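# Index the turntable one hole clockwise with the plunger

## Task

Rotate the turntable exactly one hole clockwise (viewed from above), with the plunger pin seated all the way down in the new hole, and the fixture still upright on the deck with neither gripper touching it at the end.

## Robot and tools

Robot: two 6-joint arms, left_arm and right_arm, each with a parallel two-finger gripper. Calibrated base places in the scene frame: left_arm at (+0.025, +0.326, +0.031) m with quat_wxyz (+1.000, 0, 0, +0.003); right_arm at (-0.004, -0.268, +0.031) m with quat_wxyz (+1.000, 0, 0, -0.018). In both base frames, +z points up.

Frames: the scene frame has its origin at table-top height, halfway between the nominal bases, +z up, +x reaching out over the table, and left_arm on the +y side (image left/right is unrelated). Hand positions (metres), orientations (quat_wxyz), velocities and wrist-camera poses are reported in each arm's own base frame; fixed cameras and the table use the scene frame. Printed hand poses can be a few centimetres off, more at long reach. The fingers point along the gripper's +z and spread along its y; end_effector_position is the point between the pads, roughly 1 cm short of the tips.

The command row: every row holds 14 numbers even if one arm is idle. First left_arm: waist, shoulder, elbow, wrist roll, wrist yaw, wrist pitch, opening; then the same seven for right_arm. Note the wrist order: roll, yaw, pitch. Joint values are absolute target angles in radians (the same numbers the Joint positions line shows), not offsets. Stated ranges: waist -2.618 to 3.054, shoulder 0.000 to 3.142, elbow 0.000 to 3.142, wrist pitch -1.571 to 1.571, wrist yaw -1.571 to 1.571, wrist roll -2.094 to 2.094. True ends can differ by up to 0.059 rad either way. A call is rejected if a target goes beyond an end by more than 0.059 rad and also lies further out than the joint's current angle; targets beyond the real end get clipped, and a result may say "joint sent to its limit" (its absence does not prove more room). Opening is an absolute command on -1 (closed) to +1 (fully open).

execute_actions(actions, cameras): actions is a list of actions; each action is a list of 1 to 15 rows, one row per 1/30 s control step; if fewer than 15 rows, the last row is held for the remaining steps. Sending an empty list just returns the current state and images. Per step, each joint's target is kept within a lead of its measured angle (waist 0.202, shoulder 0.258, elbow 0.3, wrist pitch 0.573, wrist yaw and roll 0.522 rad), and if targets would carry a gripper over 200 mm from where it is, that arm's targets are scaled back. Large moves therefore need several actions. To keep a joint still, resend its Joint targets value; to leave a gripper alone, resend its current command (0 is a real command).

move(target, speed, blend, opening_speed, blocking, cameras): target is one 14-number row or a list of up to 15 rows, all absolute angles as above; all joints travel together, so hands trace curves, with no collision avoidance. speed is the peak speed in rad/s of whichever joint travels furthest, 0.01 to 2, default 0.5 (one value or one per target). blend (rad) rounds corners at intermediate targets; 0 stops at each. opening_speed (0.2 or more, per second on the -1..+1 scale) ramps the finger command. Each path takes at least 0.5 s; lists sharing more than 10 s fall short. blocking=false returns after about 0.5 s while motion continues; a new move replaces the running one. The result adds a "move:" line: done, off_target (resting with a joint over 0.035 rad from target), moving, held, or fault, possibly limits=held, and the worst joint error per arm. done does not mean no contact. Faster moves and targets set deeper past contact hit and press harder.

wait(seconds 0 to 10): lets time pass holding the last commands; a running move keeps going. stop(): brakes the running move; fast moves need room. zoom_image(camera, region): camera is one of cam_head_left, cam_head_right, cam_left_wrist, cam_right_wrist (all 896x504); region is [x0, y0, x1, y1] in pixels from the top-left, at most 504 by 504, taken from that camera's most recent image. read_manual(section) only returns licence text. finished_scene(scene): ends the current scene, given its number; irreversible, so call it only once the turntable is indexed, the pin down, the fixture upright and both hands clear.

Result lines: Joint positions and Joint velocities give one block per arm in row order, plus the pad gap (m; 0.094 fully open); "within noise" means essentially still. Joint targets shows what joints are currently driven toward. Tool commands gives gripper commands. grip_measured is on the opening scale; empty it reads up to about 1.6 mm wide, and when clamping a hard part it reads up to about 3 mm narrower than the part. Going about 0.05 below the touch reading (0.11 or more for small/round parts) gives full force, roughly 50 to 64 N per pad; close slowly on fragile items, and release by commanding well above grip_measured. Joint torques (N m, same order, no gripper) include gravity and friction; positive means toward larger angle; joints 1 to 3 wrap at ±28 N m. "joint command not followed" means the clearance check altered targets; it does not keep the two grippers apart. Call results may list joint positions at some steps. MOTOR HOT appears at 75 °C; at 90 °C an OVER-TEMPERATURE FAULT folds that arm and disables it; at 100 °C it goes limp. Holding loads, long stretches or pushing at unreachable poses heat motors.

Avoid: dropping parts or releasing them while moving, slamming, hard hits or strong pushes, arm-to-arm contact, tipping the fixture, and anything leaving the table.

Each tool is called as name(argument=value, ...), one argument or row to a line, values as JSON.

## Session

execute_actions(
  actions=[],
)

zoom_image(
  camera="cam_head_left",
  region=[380, 240, 520, 370],
)

Scene clock: 0.00 s.
left_arm: end_effector_position=(+0.3789, +0.0005, +0.1416) grip_measured=+1.000 end_effector_quat_wxyz=(+0.682, -0.014, +0.730, +0.047) | right_arm: end_effector_position=(+0.3580, -0.0478, +0.1413) grip_measured=+1.000 end_effector_quat_wxyz=(+0.679, +0.114, +0.720, -0.089)
Joint names: [waist, shoulder, elbow, wrist roll, wrist yaw, wrist pitch]
Joint positions: left_arm=[-0.079 1.56 0.222 0.039 -0.166 1.272 0.094] | right_arm=[0.009 1.506 0.165 0.047 0.296 1.275 0.094]
Joint velocities: within noise
Joint torques (N m): no reading
Heat: left arm: 30 °C; right arm: 29 °C.
Joint targets: left_arm=[-0.079 1.557 0.225 0.038 -0.166 1.267] | right_arm=[0.009 1.502 0.169 0.046 0.296 1.270]
Tool commands: left_gripper/opening=+1.0 right_gripper/opening=+1.0

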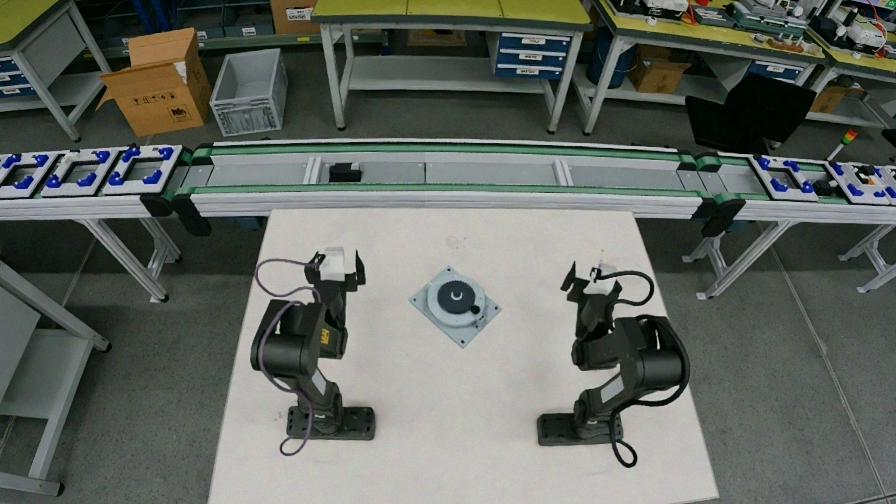

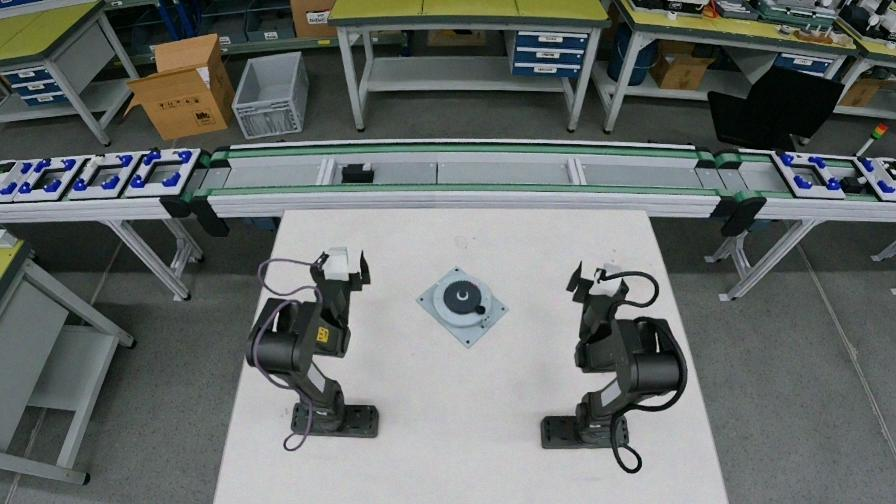

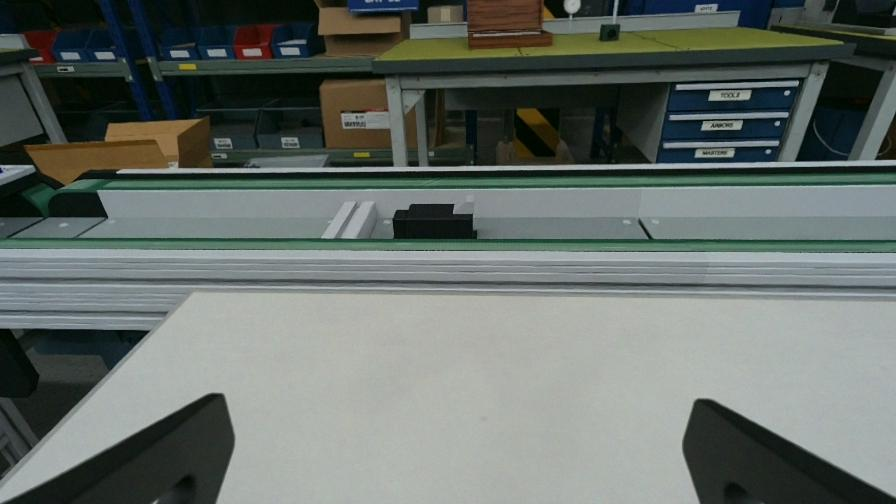

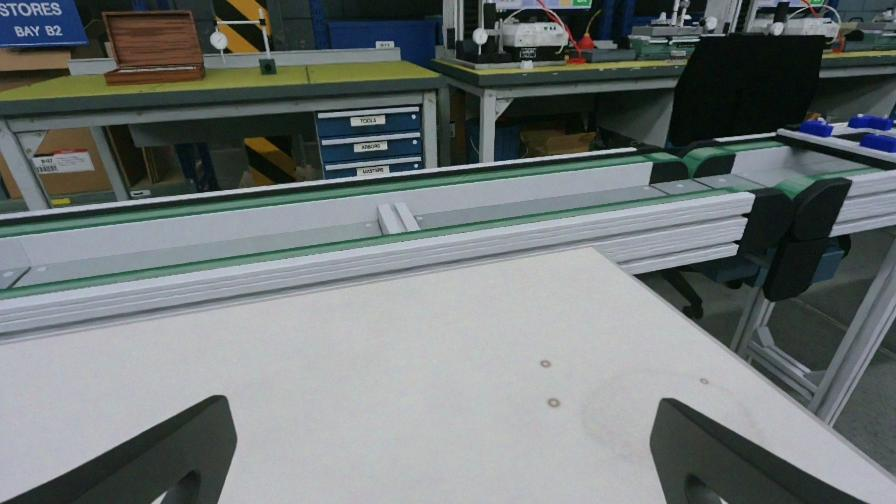

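Scaled by 3.600 from the camera's 896x504 image, which has a finer 1280x720 frame.

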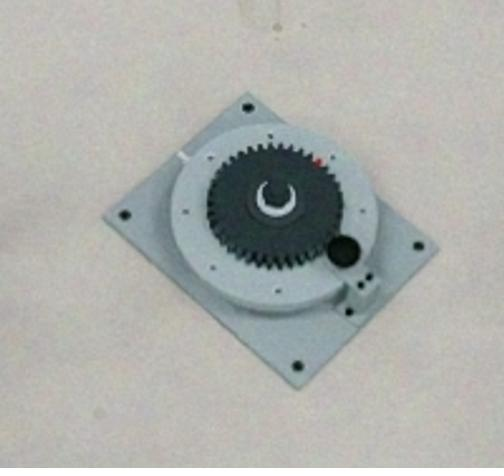

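move(
  target=[
    [-0.5,1.9,1.6,-1.6,0,-1.2,1,0.6,1.361,0.201,0,0,0.74,1],
    [-0.741,2.297,2.116,-2.06,0,-1.376,1,0.692,1.66,0.227,0,0,1.022,1],
  ],
  speed=[1.2,0.6],
  blend=0.15,
)

Scene clock: 38.53 s.
left_arm: end_effector_position=(+0.3323, -0.3051, +0.0858) grip_measured=+1.000 end_effector_quat_wxyz=(+0.002, -0.607, +0.795, -0.017) | right_arm: end_effector_position=(+0.2787, +0.2265, +0.0455) grip_measured=+1.000 end_effector_quat_wxyz=(+0.512, -0.275, +0.793, +0.182)
Joint names: [waist, shoulder, elbow, wrist roll, wrist yaw, wrist pitch]
Joint positions: left_arm=[-0.745 2.274 2.09 -2.049 0.001 -1.351 0.094] | right_arm=[0.684 1.646 0.21 0.01 0.008 1.015 0.094]
Joint velocities: within noise
Joint torques (N m): left_arm=[0.25 -11 7.3 -0.11 -0.01 0.2] | right_arm=[0.79 -3.86 6.72 -0.07 -0.08 1.79]
Heat: left arm: 31 °C; right arm: 33 °C.
Joint targets: left_arm=[-0.741 2.297 2.116 -2.060 0.000 -1.376] | right_arm=[0.692 1.660 0.227 0.000 0.000 1.022]
move: done

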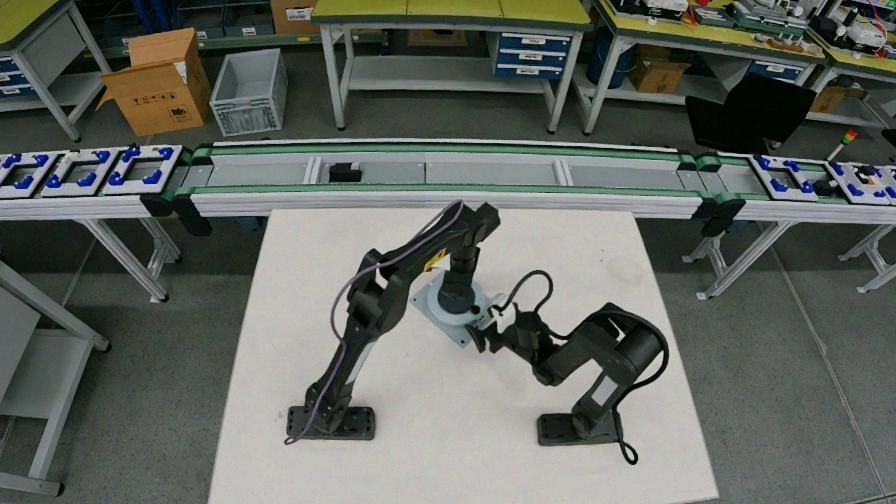

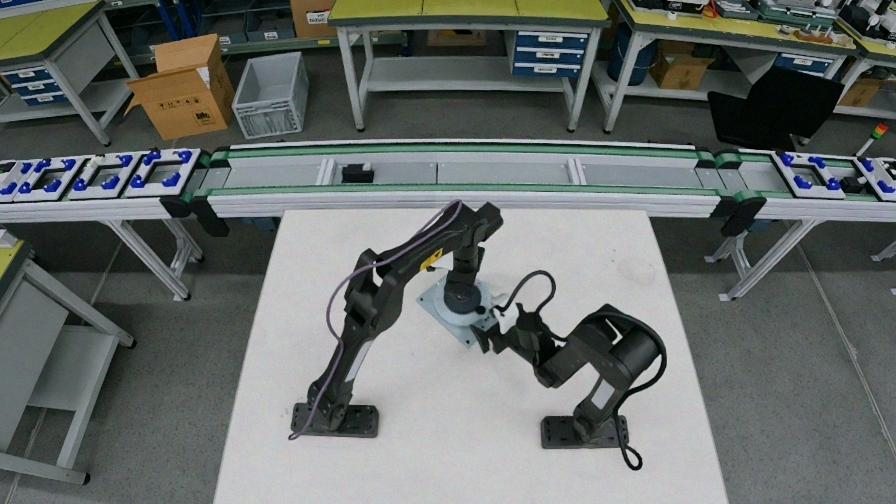

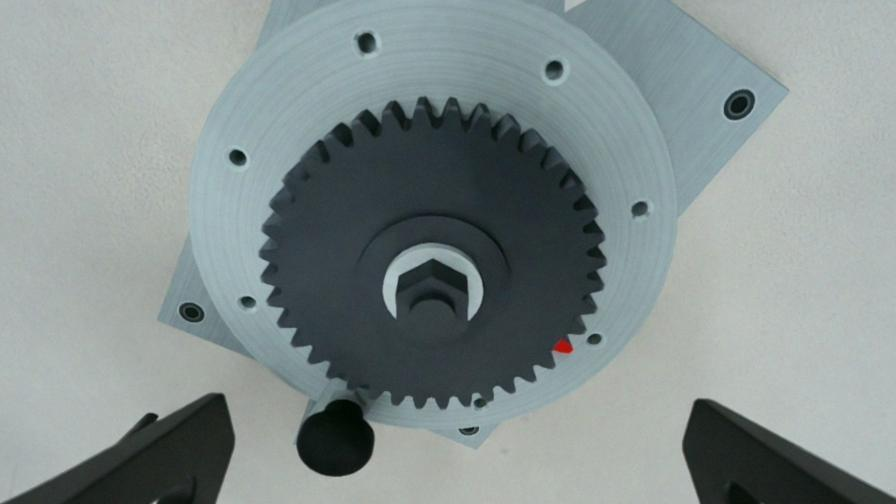

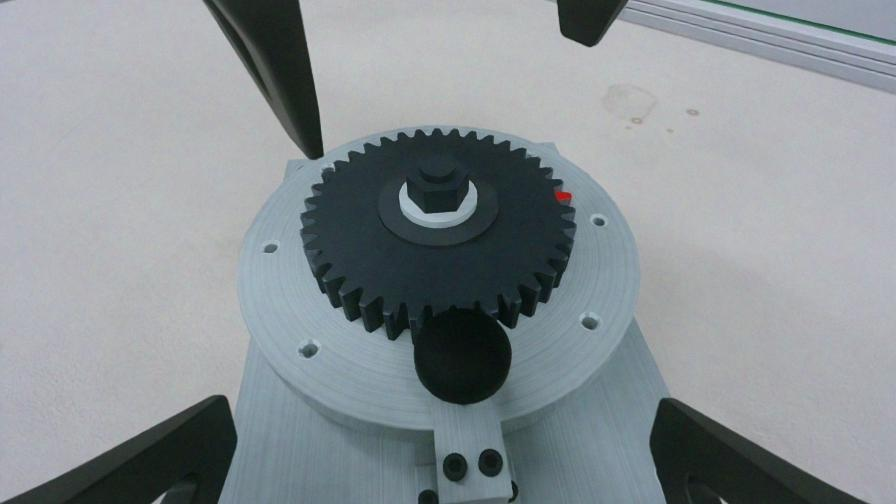

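move(
  target=[-0.747,2.326,1.966,-2.06,0,-1.234,1,0.664,1.822,0.322,0,0,1.086,1],
  speed=0.2,
  cameras=["cam_right_wrist","cam_left_wrist"],
)

Scene clock: 59.60 s.
left_arm: end_effector_position=(+0.3309, -0.3039, +0.0467) grip_measured=+1.000 end_effector_quat_wxyz=(+0.000, -0.607, +0.794, -0.004) | right_arm: end_effector_position=(+0.3022, +0.2405, +0.0345) grip_measured=+1.000 end_effector_quat_wxyz=(+0.514, -0.271, +0.793, +0.179)
Joint names: [waist, shoulder, elbow, wrist roll, wrist yaw, wrist pitch]
Joint positions: left_arm=[-0.745 2.301 1.981 -2.05 0.001 -1.243 0.094] | right_arm=[0.673 1.805 0.308 0.009 0.008 1.079 0.094]
Joint velocities: within noise
Joint torques (N m): left_arm=[-0.2 -11.02 4.04 -0.1 -0.01 0.53] | right_arm=[-0.92 -4.71 6.06 -0.07 -0.1 1.78]
Heat: left arm: 32 °C; right arm: 33 °C.
Joint targets: left_arm=[-0.747 2.326 1.966 -2.060 0.000 -1.234] | right_arm=[0.664 1.822 0.322 0.000 0.000 1.086]
move: done
Images, in order (width x height): cam_left_wrist 896x504, cam_right_wrist 896x504.

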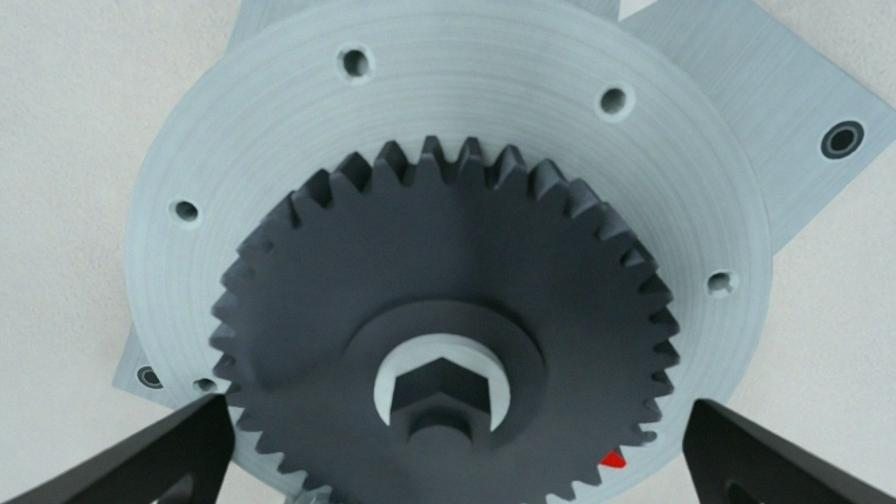

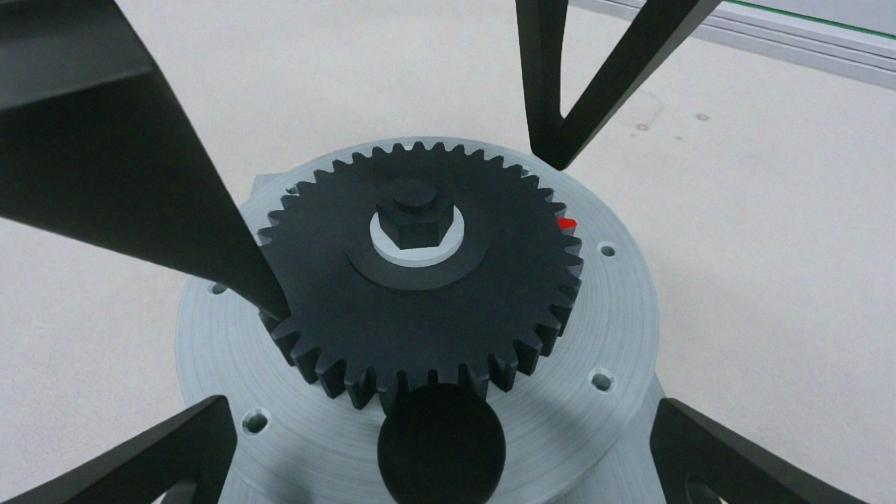

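move(
  target=[-0.733,2.259,1.934,-2.06,0,-1.221,1,0.664,1.822,0.322,0,0,1.086,-0.85],
  speed=0.1,
  opening_speed=0.6,
  cameras=["cam_right_wrist","cam_left_wrist"],
)

Scene clock: 87.87 s.
left_arm: end_effector_position=(+0.3283, -0.3001, +0.0405) grip_measured=+1.000 end_effector_quat_wxyz=(-0.001, -0.608, +0.794, +0.002) | right_arm: end_effector_position=(+0.3022, +0.2406, +0.0347) grip_measured=-0.495 end_effector_quat_wxyz=(+0.515, -0.271, +0.793, +0.179)
Joint names: [waist, shoulder, elbow, wrist roll, wrist yaw, wrist pitch]
Joint positions: left_arm=[-0.742 2.298 1.951 -2.05 0.001 -1.229 0.094] | right_arm=[0.673 1.805 0.308 0.009 0.008 1.08 0.024]
Joint velocities: within noise
Joint torques (N m): left_arm=[0.75 -17.03 3.84 -0.08 -0.02 0.49] | right_arm=[-0.96 -4.72 6.06 -0.07 -0.09 1.78]
Heat: left arm: 34 °C; right arm: 33 °C.
Joint targets: left_arm=[-0.733 2.259 1.934 -2.060 0.000 -1.221] | right_arm=[0.664 1.822 0.322 0.000 0.000 1.086]
move: off_target (left_arm); left_arm: the shoulder is farthest, 0.039 rad from its target
Images, in order (width x height): cam_left_wrist 896x504, cam_right_wrist 896x504.

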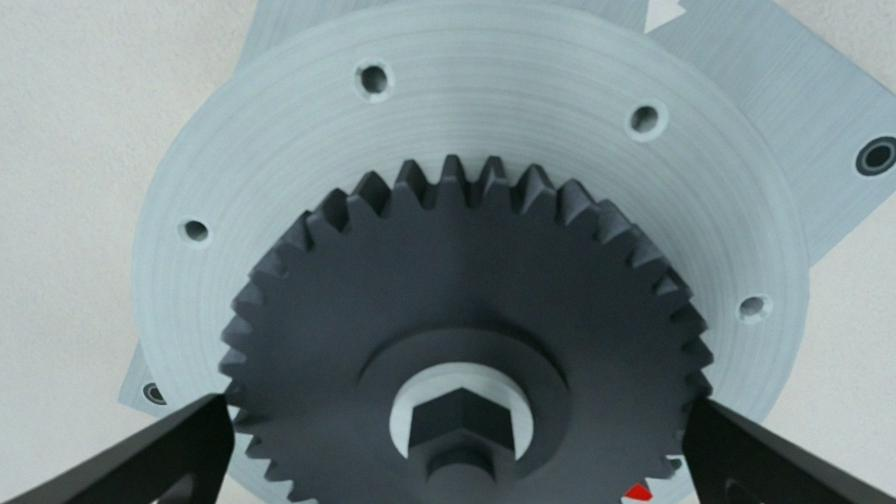

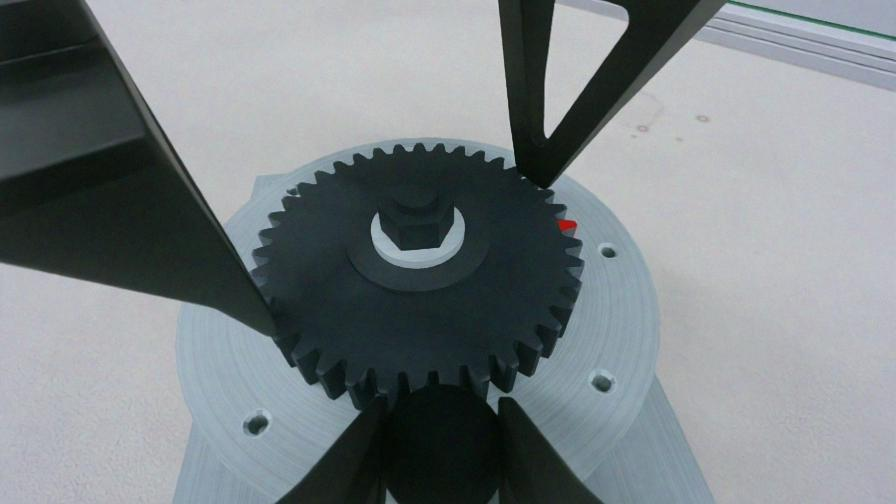

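move(
  target=[-0.728,2.329,2.002,-2.06,0,-1.254,1,0.664,1.822,0.322,0,0,1.086,-0.85],
  speed=0.15,
  cameras=["cam_right_wrist","cam_left_wrist"],
)

Scene clock: 100.63 s.
left_arm: end_effector_position=(+0.3354, -0.3024, +0.0461) grip_measured=+1.000 end_effector_quat_wxyz=(+0.001, -0.611, +0.792, -0.009) | right_arm: end_effector_position=(+0.3022, +0.2406, +0.0347) grip_measured=-0.495 end_effector_quat_wxyz=(+0.515, -0.271, +0.793, +0.179)
Joint names: [waist, shoulder, elbow, wrist roll, wrist yaw, wrist pitch]
Joint positions: left_arm=[-0.735 2.301 1.978 -2.05 0.001 -1.231 0.094] | right_arm=[0.673 1.805 0.308 0.009 0.008 1.08 0.024]
Joint velocities: within noise
Joint torques (N m): left_arm=[0.62 -10.7 7.08 -0.1 -0.02 0.17] | right_arm=[-0.95 -4.74 6.05 -0.08 -0.09 1.78]
Heat: left arm: 39 °C; right arm: 34 °C.
Joint targets: left_arm=[-0.728 2.329 2.002 -2.060 0.000 -1.254] | right_arm=[0.664 1.822 0.322 0.000 0.000 1.086]
move: done
Images, in order (width x height): cam_left_wrist 896x504, cam_right_wrist 896x504.

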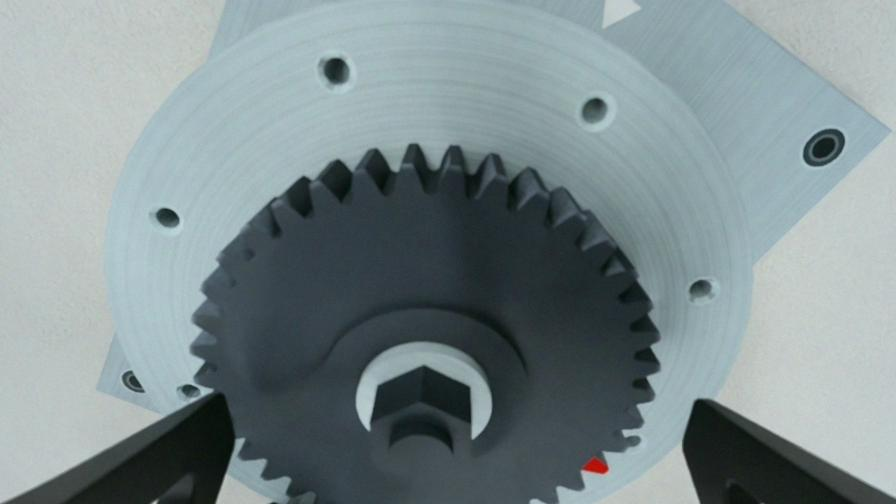

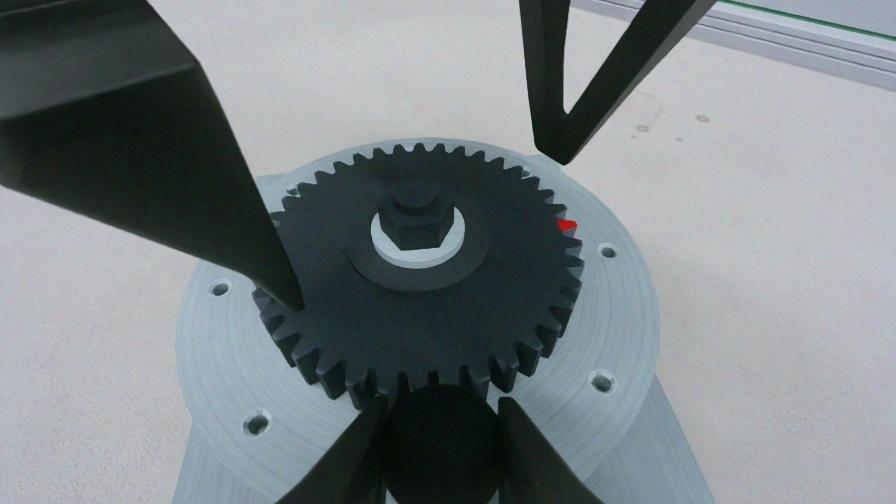

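move(
  target=[-0.728,2.329,1.955,-2.06,0,-1.268,1,0.664,1.822,0.322,0,0,1.086,-0.85],
  speed=0.15,
  cameras=["cam_right_wrist","cam_left_wrist"],
)

Scene clock: 123.37 s.
left_arm: end_effector_position=(+0.3316, -0.2990, +0.0443) grip_measured=+1.000 end_effector_quat_wxyz=(-0.001, -0.611, +0.792, +0.001) | right_arm: end_effector_position=(+0.3022, +0.2406, +0.0347) grip_measured=-0.495 end_effector_quat_wxyz=(+0.515, -0.271, +0.793, +0.179)
Joint names: [waist, shoulder, elbow, wrist roll, wrist yaw, wrist pitch]
Joint positions: left_arm=[-0.735 2.301 1.971 -2.05 0.001 -1.244 0.094] | right_arm=[0.673 1.805 0.308 0.009 0.008 1.08 0.024]
Joint velocities: within noise
Joint torques (N m): left_arm=[0.61 -10.71 3.93 -0.09 -0.01 0.13] | right_arm=[-0.91 -4.72 6.13 -0.06 -0.1 1.79]
Heat: left arm: 35 °C; right arm: 34 °C.
Joint targets: left_arm=[-0.728 2.329 1.955 -2.060 0.000 -1.268] | right_arm=[0.664 1.822 0.322 0.000 0.000 1.086]
move: done
Images, in order (width x height): cam_left_wrist 896x504, cam_right_wrist 896x504.

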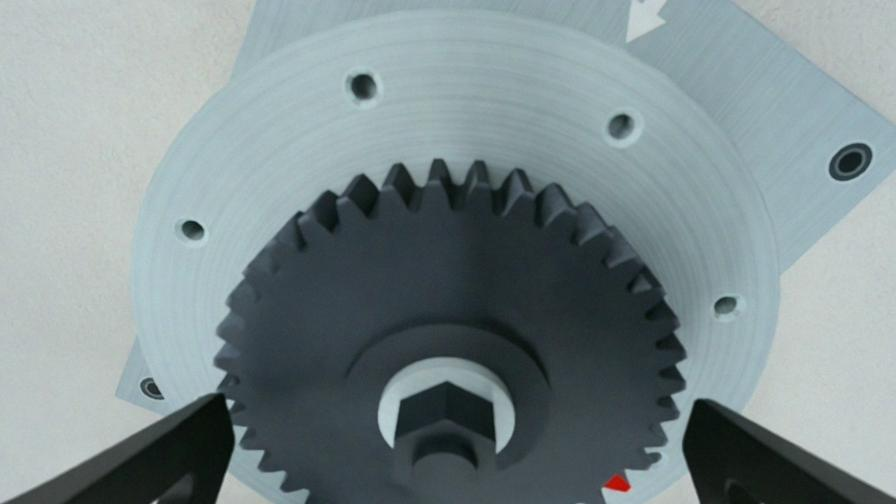

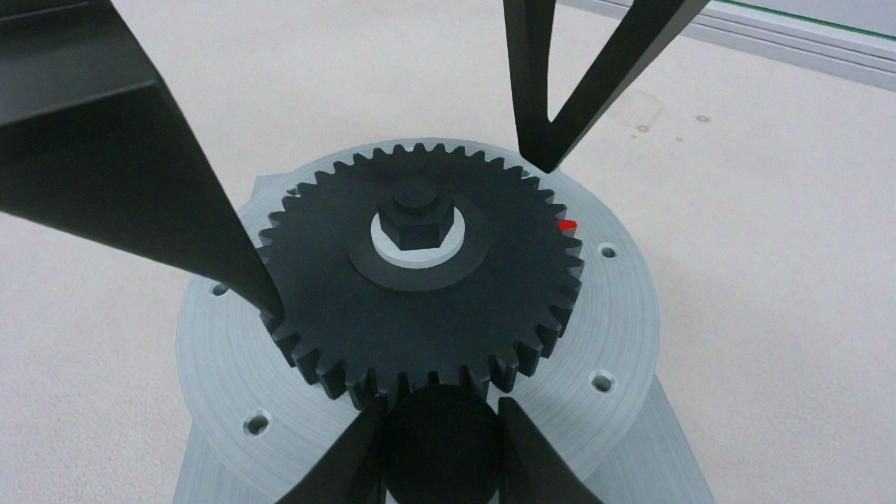

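move(
  target=[
    [-0.728,2.329,1.955,-2.06,0,-1.268,-0.8,0.664,1.822,0.322,0,0,1.086,-0.85],
    [-0.728,2.329,1.955,-2.06,0,-1.268,-0.8,0.664,1.572,0.42,0,0,1.172,-0.85],
  ],
  speed=0.2,
  opening_speed=0.6,
  cameras=["cam_right_wrist","cam_left_wrist"],
)

Scene clock: 143.33 s.
left_arm: end_effector_position=(+0.3293, -0.2976, +0.0443) grip_measured=-0.628 end_effector_quat_wxyz=(-0.003, -0.611, +0.791, +0.006) | right_arm: end_effector_position=(+0.3018, +0.2403, +0.0394) grip_measured=-0.495 end_effector_quat_wxyz=(+0.495, -0.276, +0.805, +0.172)
Joint names: [waist, shoulder, elbow, wrist roll, wrist yaw, wrist pitch]
Joint positions: left_arm=[-0.735 2.301 1.971 -2.051 0.005 -1.254 0.017] | right_arm=[0.673 1.713 0.337 0.008 0.008 0.909 0.024]
Joint velocities: within noise
Joint torques (N m): left_arm=[0.59 -10.7 3.92 -0.1 -0.04 0.22] | right_arm=[-0.08 -5.86 5.42 0.01 -0.02 1.84]
Heat: left arm: 34 °C; right arm: 35 °C.
Joint targets: left_arm=[-0.728 2.329 1.955 -2.060 0.000 -1.268] | right_arm=[0.673 1.713 0.338 0.008 0.008 0.926]
move: held (right_arm; a check stopped the path); path passed 1 of 2 targets; limits=held; right_arm: the wrist pitch is farthest, 0.263 rad from its target
joint command not followed: on one or more control steps a check withheld the commanded joint targets of the right arm, and it was not sent them on those steps.
cause: the commanded joint targets, or the way to them, would bring a part of the robot too close to another arm (this arm's fingers and the left arm's wrist (the part past the wrist yaw), at the place that arm is still heading or pushing toward).
Images, in order (width x height): cam_left_wrist 896x504, cam_right_wrist 896x504.

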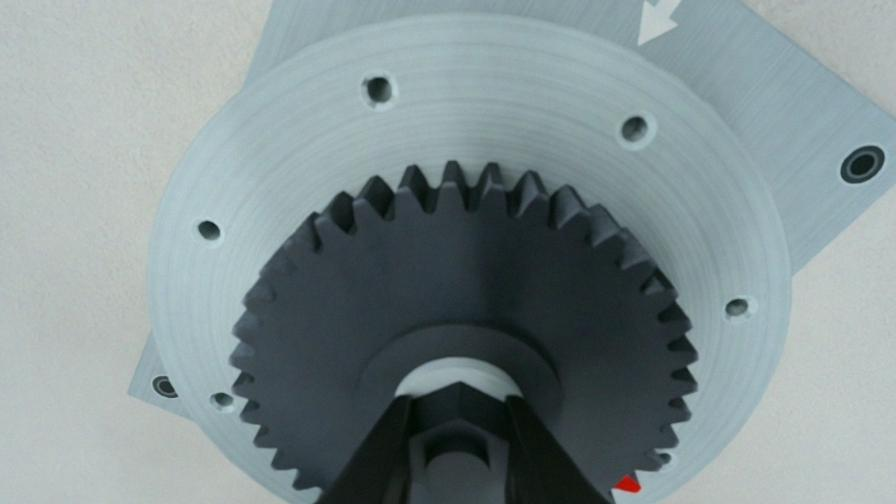

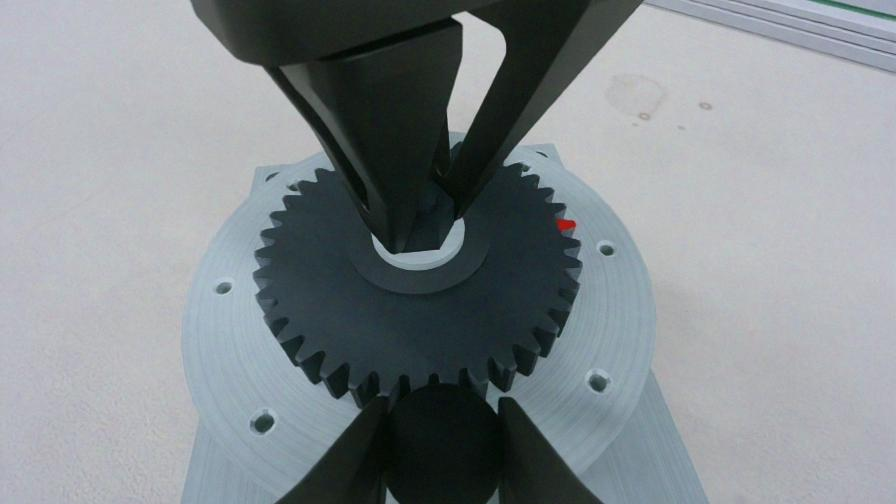

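move(
  target=[-0.735,2.318,1.963,-2.055,0.003,-1.254,-0.8,0.664,1.625,0.31,0,0,1.14,-0.85],
  speed=0.25,
  cameras=["cam_right_wrist"],
)

Scene clock: 194.93 s.
left_arm: end_effector_position=(+0.3260, -0.3013, +0.0444) grip_measured=-0.628 end_effector_quat_wxyz=(-0.010, -0.609, +0.793, +0.005) | right_arm: end_effector_position=(+0.2983, +0.2375, +0.0410) grip_measured=-0.496 end_effector_quat_wxyz=(+0.502, -0.275, +0.801, +0.175)
Joint names: [waist, shoulder, elbow, wrist roll, wrist yaw, wrist pitch]
Joint positions: left_arm=[-0.741 2.301 1.971 -2.051 0.019 -1.254 0.017] | right_arm=[0.673 1.709 0.31 0.008 0.008 0.95 0.024]
Joint velocities: within noise
Joint torques (N m): left_arm=[0.46 -11.67 4.51 -0.04 -0.15 0.38] | right_arm=[-0.98 -12.37 5.3 -0.06 -0.09 3.43]
Heat: left arm: 34 °C; right arm: 38 °C.
Joint targets: left_arm=[-0.735 2.318 1.963 -2.055 0.003 -1.254] | right_arm=[0.664 1.625 0.310 0.000 0.000 1.140]
move: off_target (right_arm); right_arm: the wrist pitch is farthest, 0.190 rad from its target
Images, in order (width x height): cam_right_wrist 896x504.

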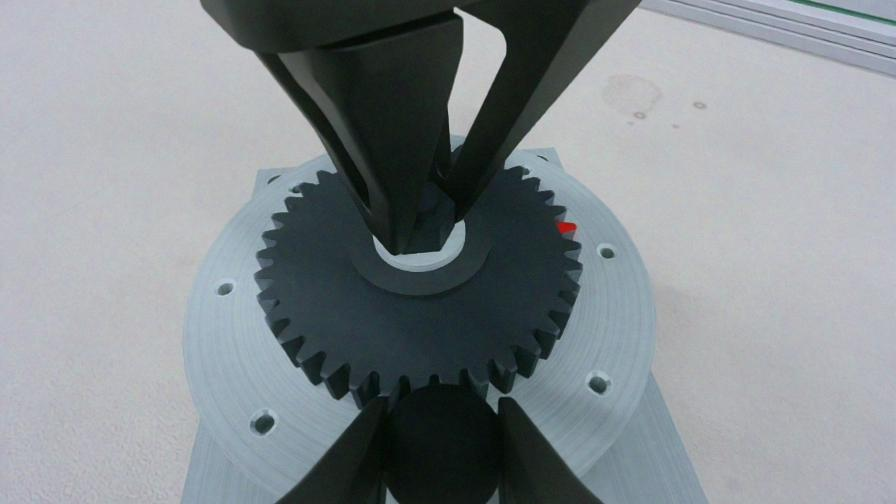

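move(
  target=[-0.735,2.318,1.963,-1.95,0.003,-1.254,-0.8,0.664,1.60,0.31,0,0,1.14,-0.85],
  speed=0.2,
  cameras=["cam_right_wrist","cam_left_wrist"],
)

Scene clock: 200.43 s.
left_arm: end_effector_position=(+0.3244, -0.3030, +0.0444) grip_measured=-0.628 end_effector_quat_wxyz=(-0.014, -0.574, +0.819, +0.004) | right_arm: end_effector_position=(+0.2965, +0.2361, +0.0414) grip_measured=-0.496 end_effector_quat_wxyz=(+0.500, -0.275, +0.802, +0.174)
Joint names: [waist, shoulder, elbow, wrist roll, wrist yaw, wrist pitch]
Joint positions: left_arm=[-0.743 2.301 1.971 -1.965 0.025 -1.254 0.017] | right_arm=[0.673 1.694 0.305 0.008 0.008 0.936 0.024]
Joint velocities: within noise
Joint torques (N m): left_arm=[0.68 -11.67 4.48 0.19 -0.2 0.38] | right_arm=[-0.96 -13.16 5.82 -0.05 -0.09 3.56]
Heat: left arm: 34 °C; right arm: 41 °C.
Joint targets: left_arm=[-0.735 2.318 1.963 -1.950 0.003 -1.254] | right_arm=[0.664 1.600 0.310 0.000 0.000 1.140]
move: off_target (right_arm); right_arm: the wrist pitch is farthest, 0.204 rad from its target
Images, in order (width x height): cam_left_wrist 896x504, cam_right_wrist 896x504.

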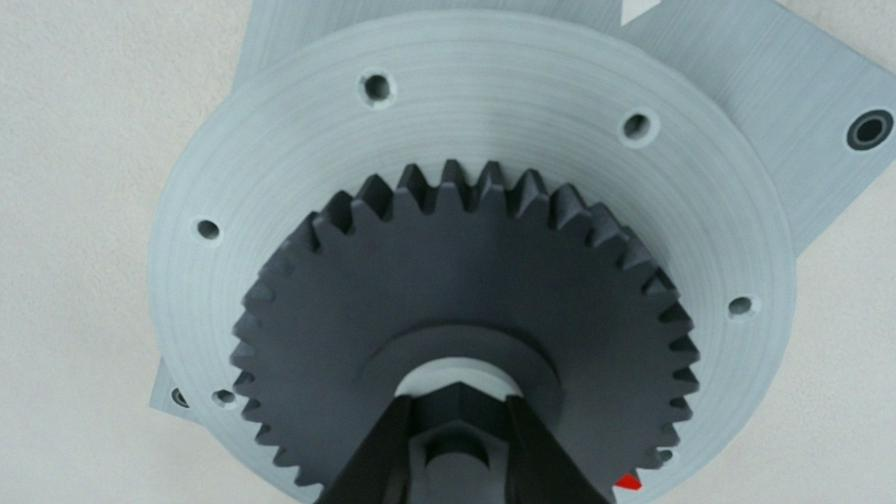

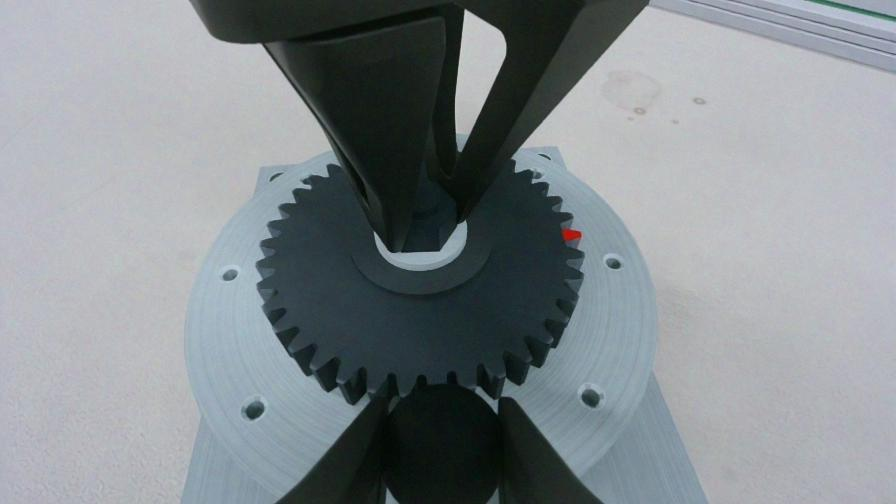

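move(
  target=[
    [-0.735,2.318,1.963,-1.5,0.003,-1.254,-0.8,0.664,1.60,0.31,0,0,1.14,-0.85],
    [-0.735,2.318,1.963,-1.34,0.003,-1.254,-0.8,0.664,1.735,0.31,0,0,0.955,-0.85],
  ],
  speed=[0.4,0.25],
  cameras=["cam_right_wrist","cam_left_wrist"],
)

Scene clock: 212.90 s.
left_arm: end_effector_position=(+0.3248, -0.3033, +0.0444) grip_measured=-0.628 end_effector_quat_wxyz=(-0.014, -0.320, +0.947, -0.001) | right_arm: end_effector_position=(+0.2966, +0.2361, +0.0384) grip_measured=-0.496 end_effector_quat_wxyz=(+0.499, -0.275, +0.803, +0.174)
Joint names: [waist, shoulder, elbow, wrist roll, wrist yaw, wrist pitch]
Joint positions: left_arm=[-0.743 2.301 1.971 -1.394 0.025 -1.252 0.017] | right_arm=[0.673 1.711 0.304 0.008 0.008 0.951 0.024]
Joint velocities: within noise
Joint torques (N m): left_arm=[0.68 -11.71 4.49 0.58 -0.19 0.36] | right_arm=[-0.95 -3.85 5.83 -0.07 -0.1 1.75]
Heat: left arm: 34 °C; right arm: 49 °C.
Joint targets: left_arm=[-0.735 2.318 1.963 -1.340 0.003 -1.254] | right_arm=[0.664 1.735 0.310 0.000 0.000 0.955]
move: off_target (left_arm); left_arm: the wrist roll is farthest, 0.054 rad from its target
Images, in order (width x height): cam_left_wrist 896x504, cam_right_wrist 896x504.

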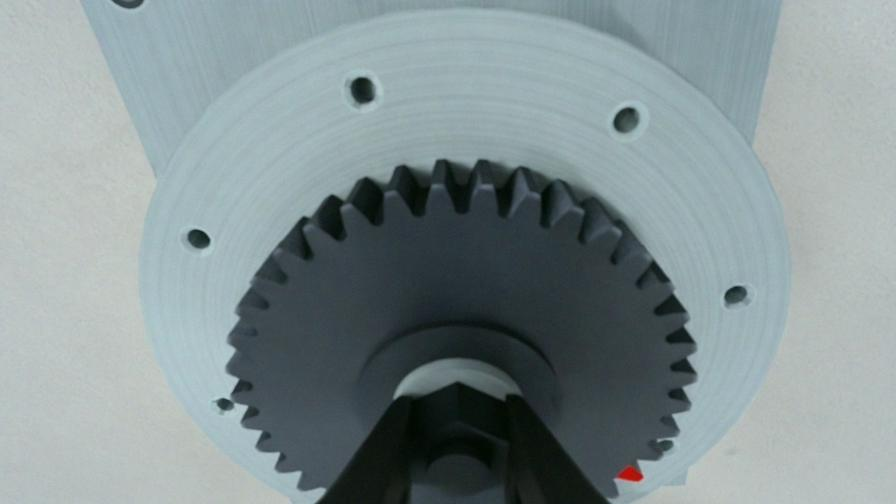

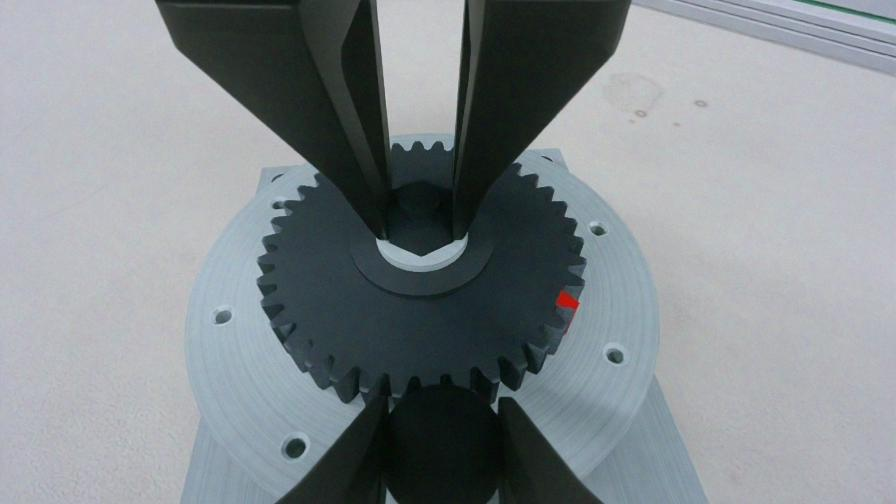

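move(
  target=[-0.735,2.318,1.963,-1.215,0.003,-1.254,-0.8,0.664,1.74,0.31,0,0,0.96,-0.85],
  speed=0.15,
  cameras=["cam_right_wrist"],
)

Scene clock: 222.97 s.
left_arm: end_effector_position=(+0.3250, -0.3033, +0.0444) grip_measured=-0.628 end_effector_quat_wxyz=(-0.013, -0.255, +0.967, -0.002) | right_arm: end_effector_position=(+0.2967, +0.2362, +0.0386) grip_measured=-0.496 end_effector_quat_wxyz=(+0.501, -0.275, +0.802, +0.174)
Joint names: [waist, shoulder, elbow, wrist roll, wrist yaw, wrist pitch]
Joint positions: left_arm=[-0.743 2.301 1.971 -1.26 0.025 -1.252 0.017] | right_arm=[0.673 1.714 0.303 0.008 0.008 0.958 0.024]
Joint velocities: within noise
Joint torques (N m): left_arm=[0.68 -11.67 4.49 0.52 -0.2 0.35] | right_arm=[-0.91 -3.71 5.83 -0.07 -0.08 1.73]
Heat: left arm: 35 °C; right arm: 44 °C.
Joint targets: left_arm=[-0.735 2.318 1.963 -1.215 0.003 -1.254] | right_arm=[0.664 1.740 0.310 0.000 0.000 0.960]
move: off_target (left_arm); left_arm: the wrist roll is farthest, 0.045 rad from its target
Images, in order (width x height): cam_right_wrist 896x504.

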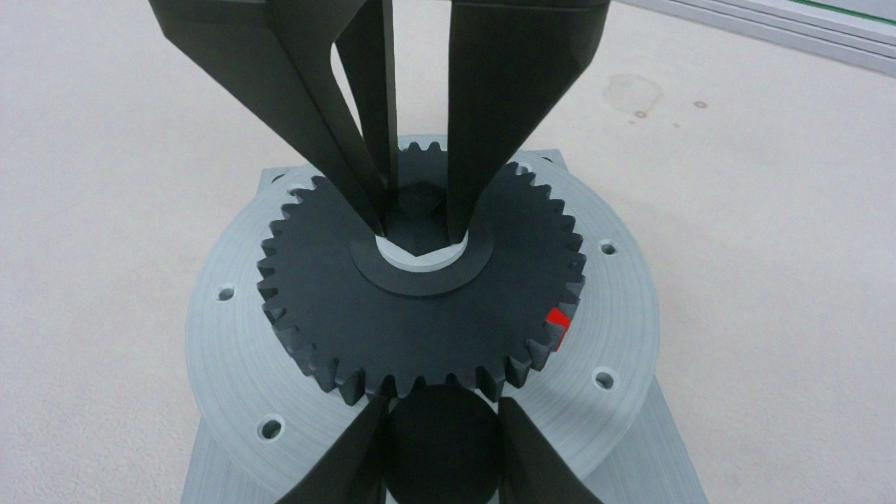

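move(
  target=[-0.735,2.318,1.963,-1.175,0.003,-1.254,-0.8,0.664,1.74,0.31,0,0,0.965,-0.85],
  speed=0.08,
  cameras=["cam_right_wrist"],
)

Scene clock: 227.60 s.
left_arm: end_effector_position=(+0.3251, -0.3033, +0.0444) grip_measured=-0.628 end_effector_quat_wxyz=(-0.013, -0.235, +0.972, -0.003) | right_arm: end_effector_position=(+0.2963, +0.2360, +0.0347) grip_measured=-0.496 end_effector_quat_wxyz=(+0.496, -0.276, +0.805, +0.173)
Joint names: [waist, shoulder, elbow, wrist roll, wrist yaw, wrist pitch]
Joint positions: left_arm=[-0.743 2.301 1.971 -1.218 0.024 -1.251 0.017] | right_arm=[0.673 1.727 0.304 0.008 0.007 0.958 0.024]
Joint velocities: within noise
Joint torques (N m): left_arm=[0.68 -11.71 4.52 0.5 -0.19 0.35] | right_arm=[-0.92 -4.66 5.7 -0.05 -0.1 1.77]
Heat: left arm: 35 °C; right arm: 43 °C.
Joint targets: left_arm=[-0.735 2.318 1.963 -1.175 0.003 -1.254] | right_arm=[0.664 1.740 0.310 0.000 0.000 0.965]
move: off_target (left_arm); left_arm: the wrist roll is farthest, 0.043 rad from its target
Images, in order (width x height): cam_right_wrist 896x504.

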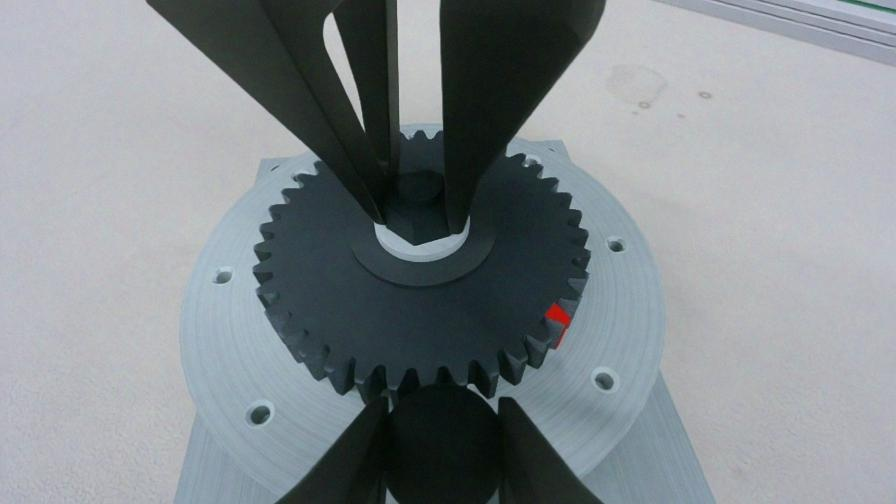

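move(
  target=[
    [-0.735,2.318,1.963,-1.215,0.003,-1.254,0.1,0.664,1.74,0.31,0,0,0.965,1.0],
    [-0.735,2.318,2.11,-1.215,0.003,-1.39,0.1,0.664,1.60,0.23,0,0,0.95,1.0],
  ],
  speed=0.3,
  opening_speed=1.0,
)

zoom_image(
  camera="cam_right_wrist",
  region=[196, 0, 700, 504],
)

Scene clock: 244.93 s.
left_arm: end_effector_position=(+0.3263, -0.3022, +0.0734) grip_measured=+0.099 end_effector_quat_wxyz=(-0.010, -0.233, +0.972, +0.001) | right_arm: end_effector_position=(+0.2854, +0.2273, +0.0511) grip_measured=+0.998 end_effector_quat_wxyz=(+0.513, -0.272, +0.794, +0.179)
Joint names: [waist, shoulder, elbow, wrist roll, wrist yaw, wrist pitch]
Joint positions: left_arm=[-0.743 2.301 2.087 -1.214 0.015 -1.37 0.052] | right_arm=[0.673 1.621 0.239 0.008 0.007 0.96 0.094]
Joint velocities: within noise
Joint torques (N m): left_arm=[0.65 -11.69 6.99 -0.01 -0.11 0.14] | right_arm=[-0.92 -6.53 4.56 -0.05 -0.08 1.64]
Heat: left arm: 35 °C; right arm: 42 °C.
Joint targets: left_arm=[-0.735 2.318 2.110 -1.215 0.003 -1.390] | right_arm=[0.664 1.600 0.230 0.000 0.000 0.950]
move: done

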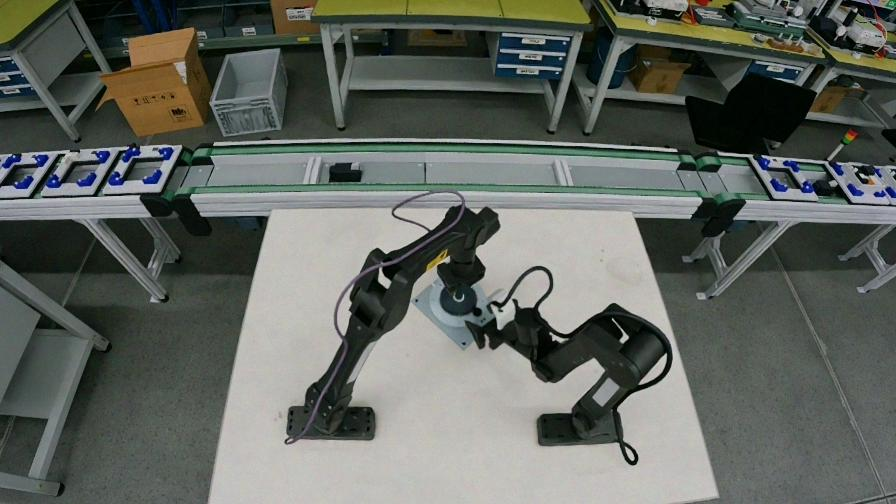

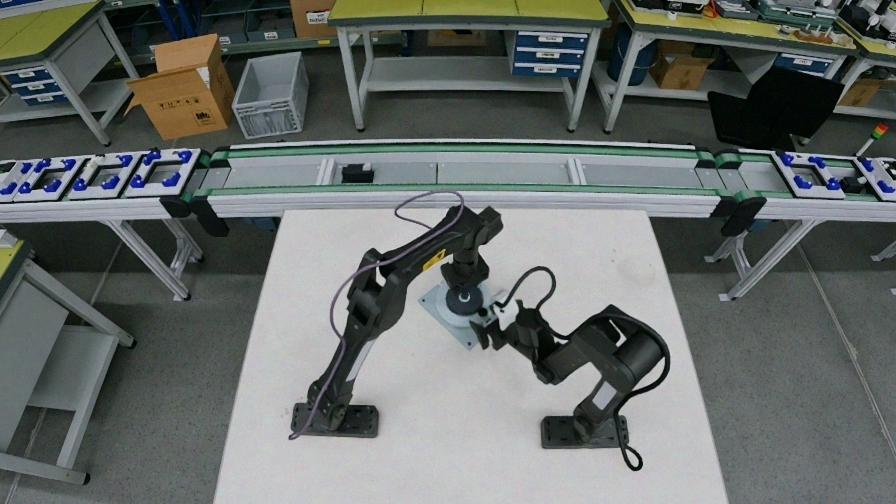

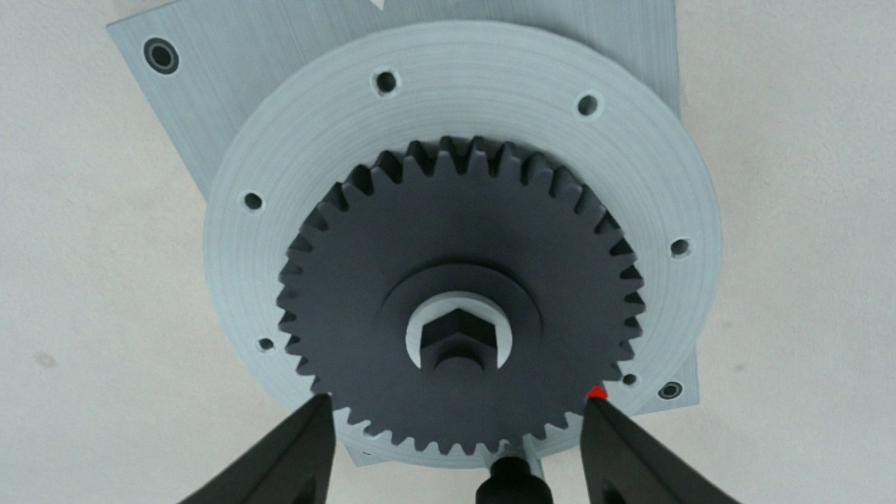

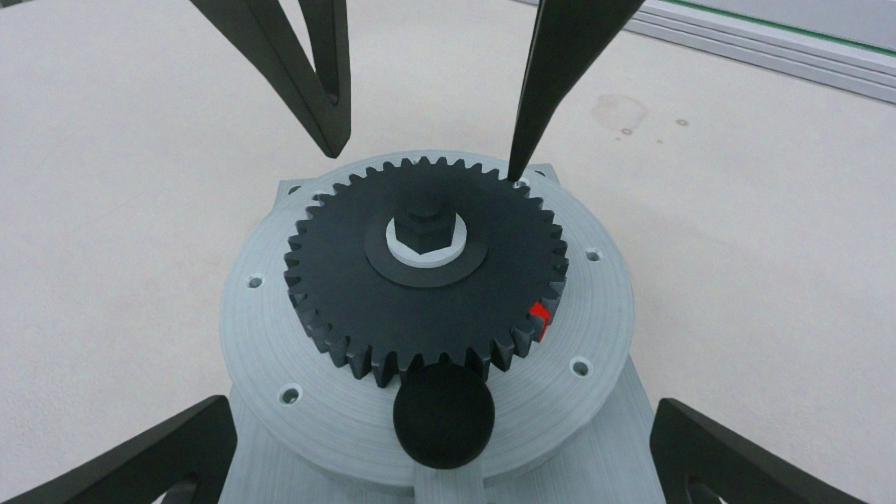

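Scaled by 1.000.

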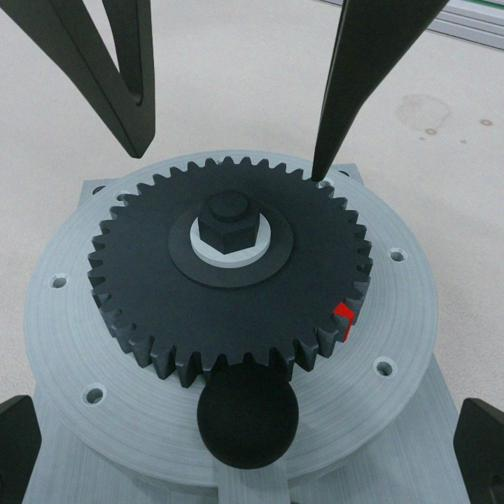

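finished_scene(
  scene=2,
)

The scene is finished: the task was done.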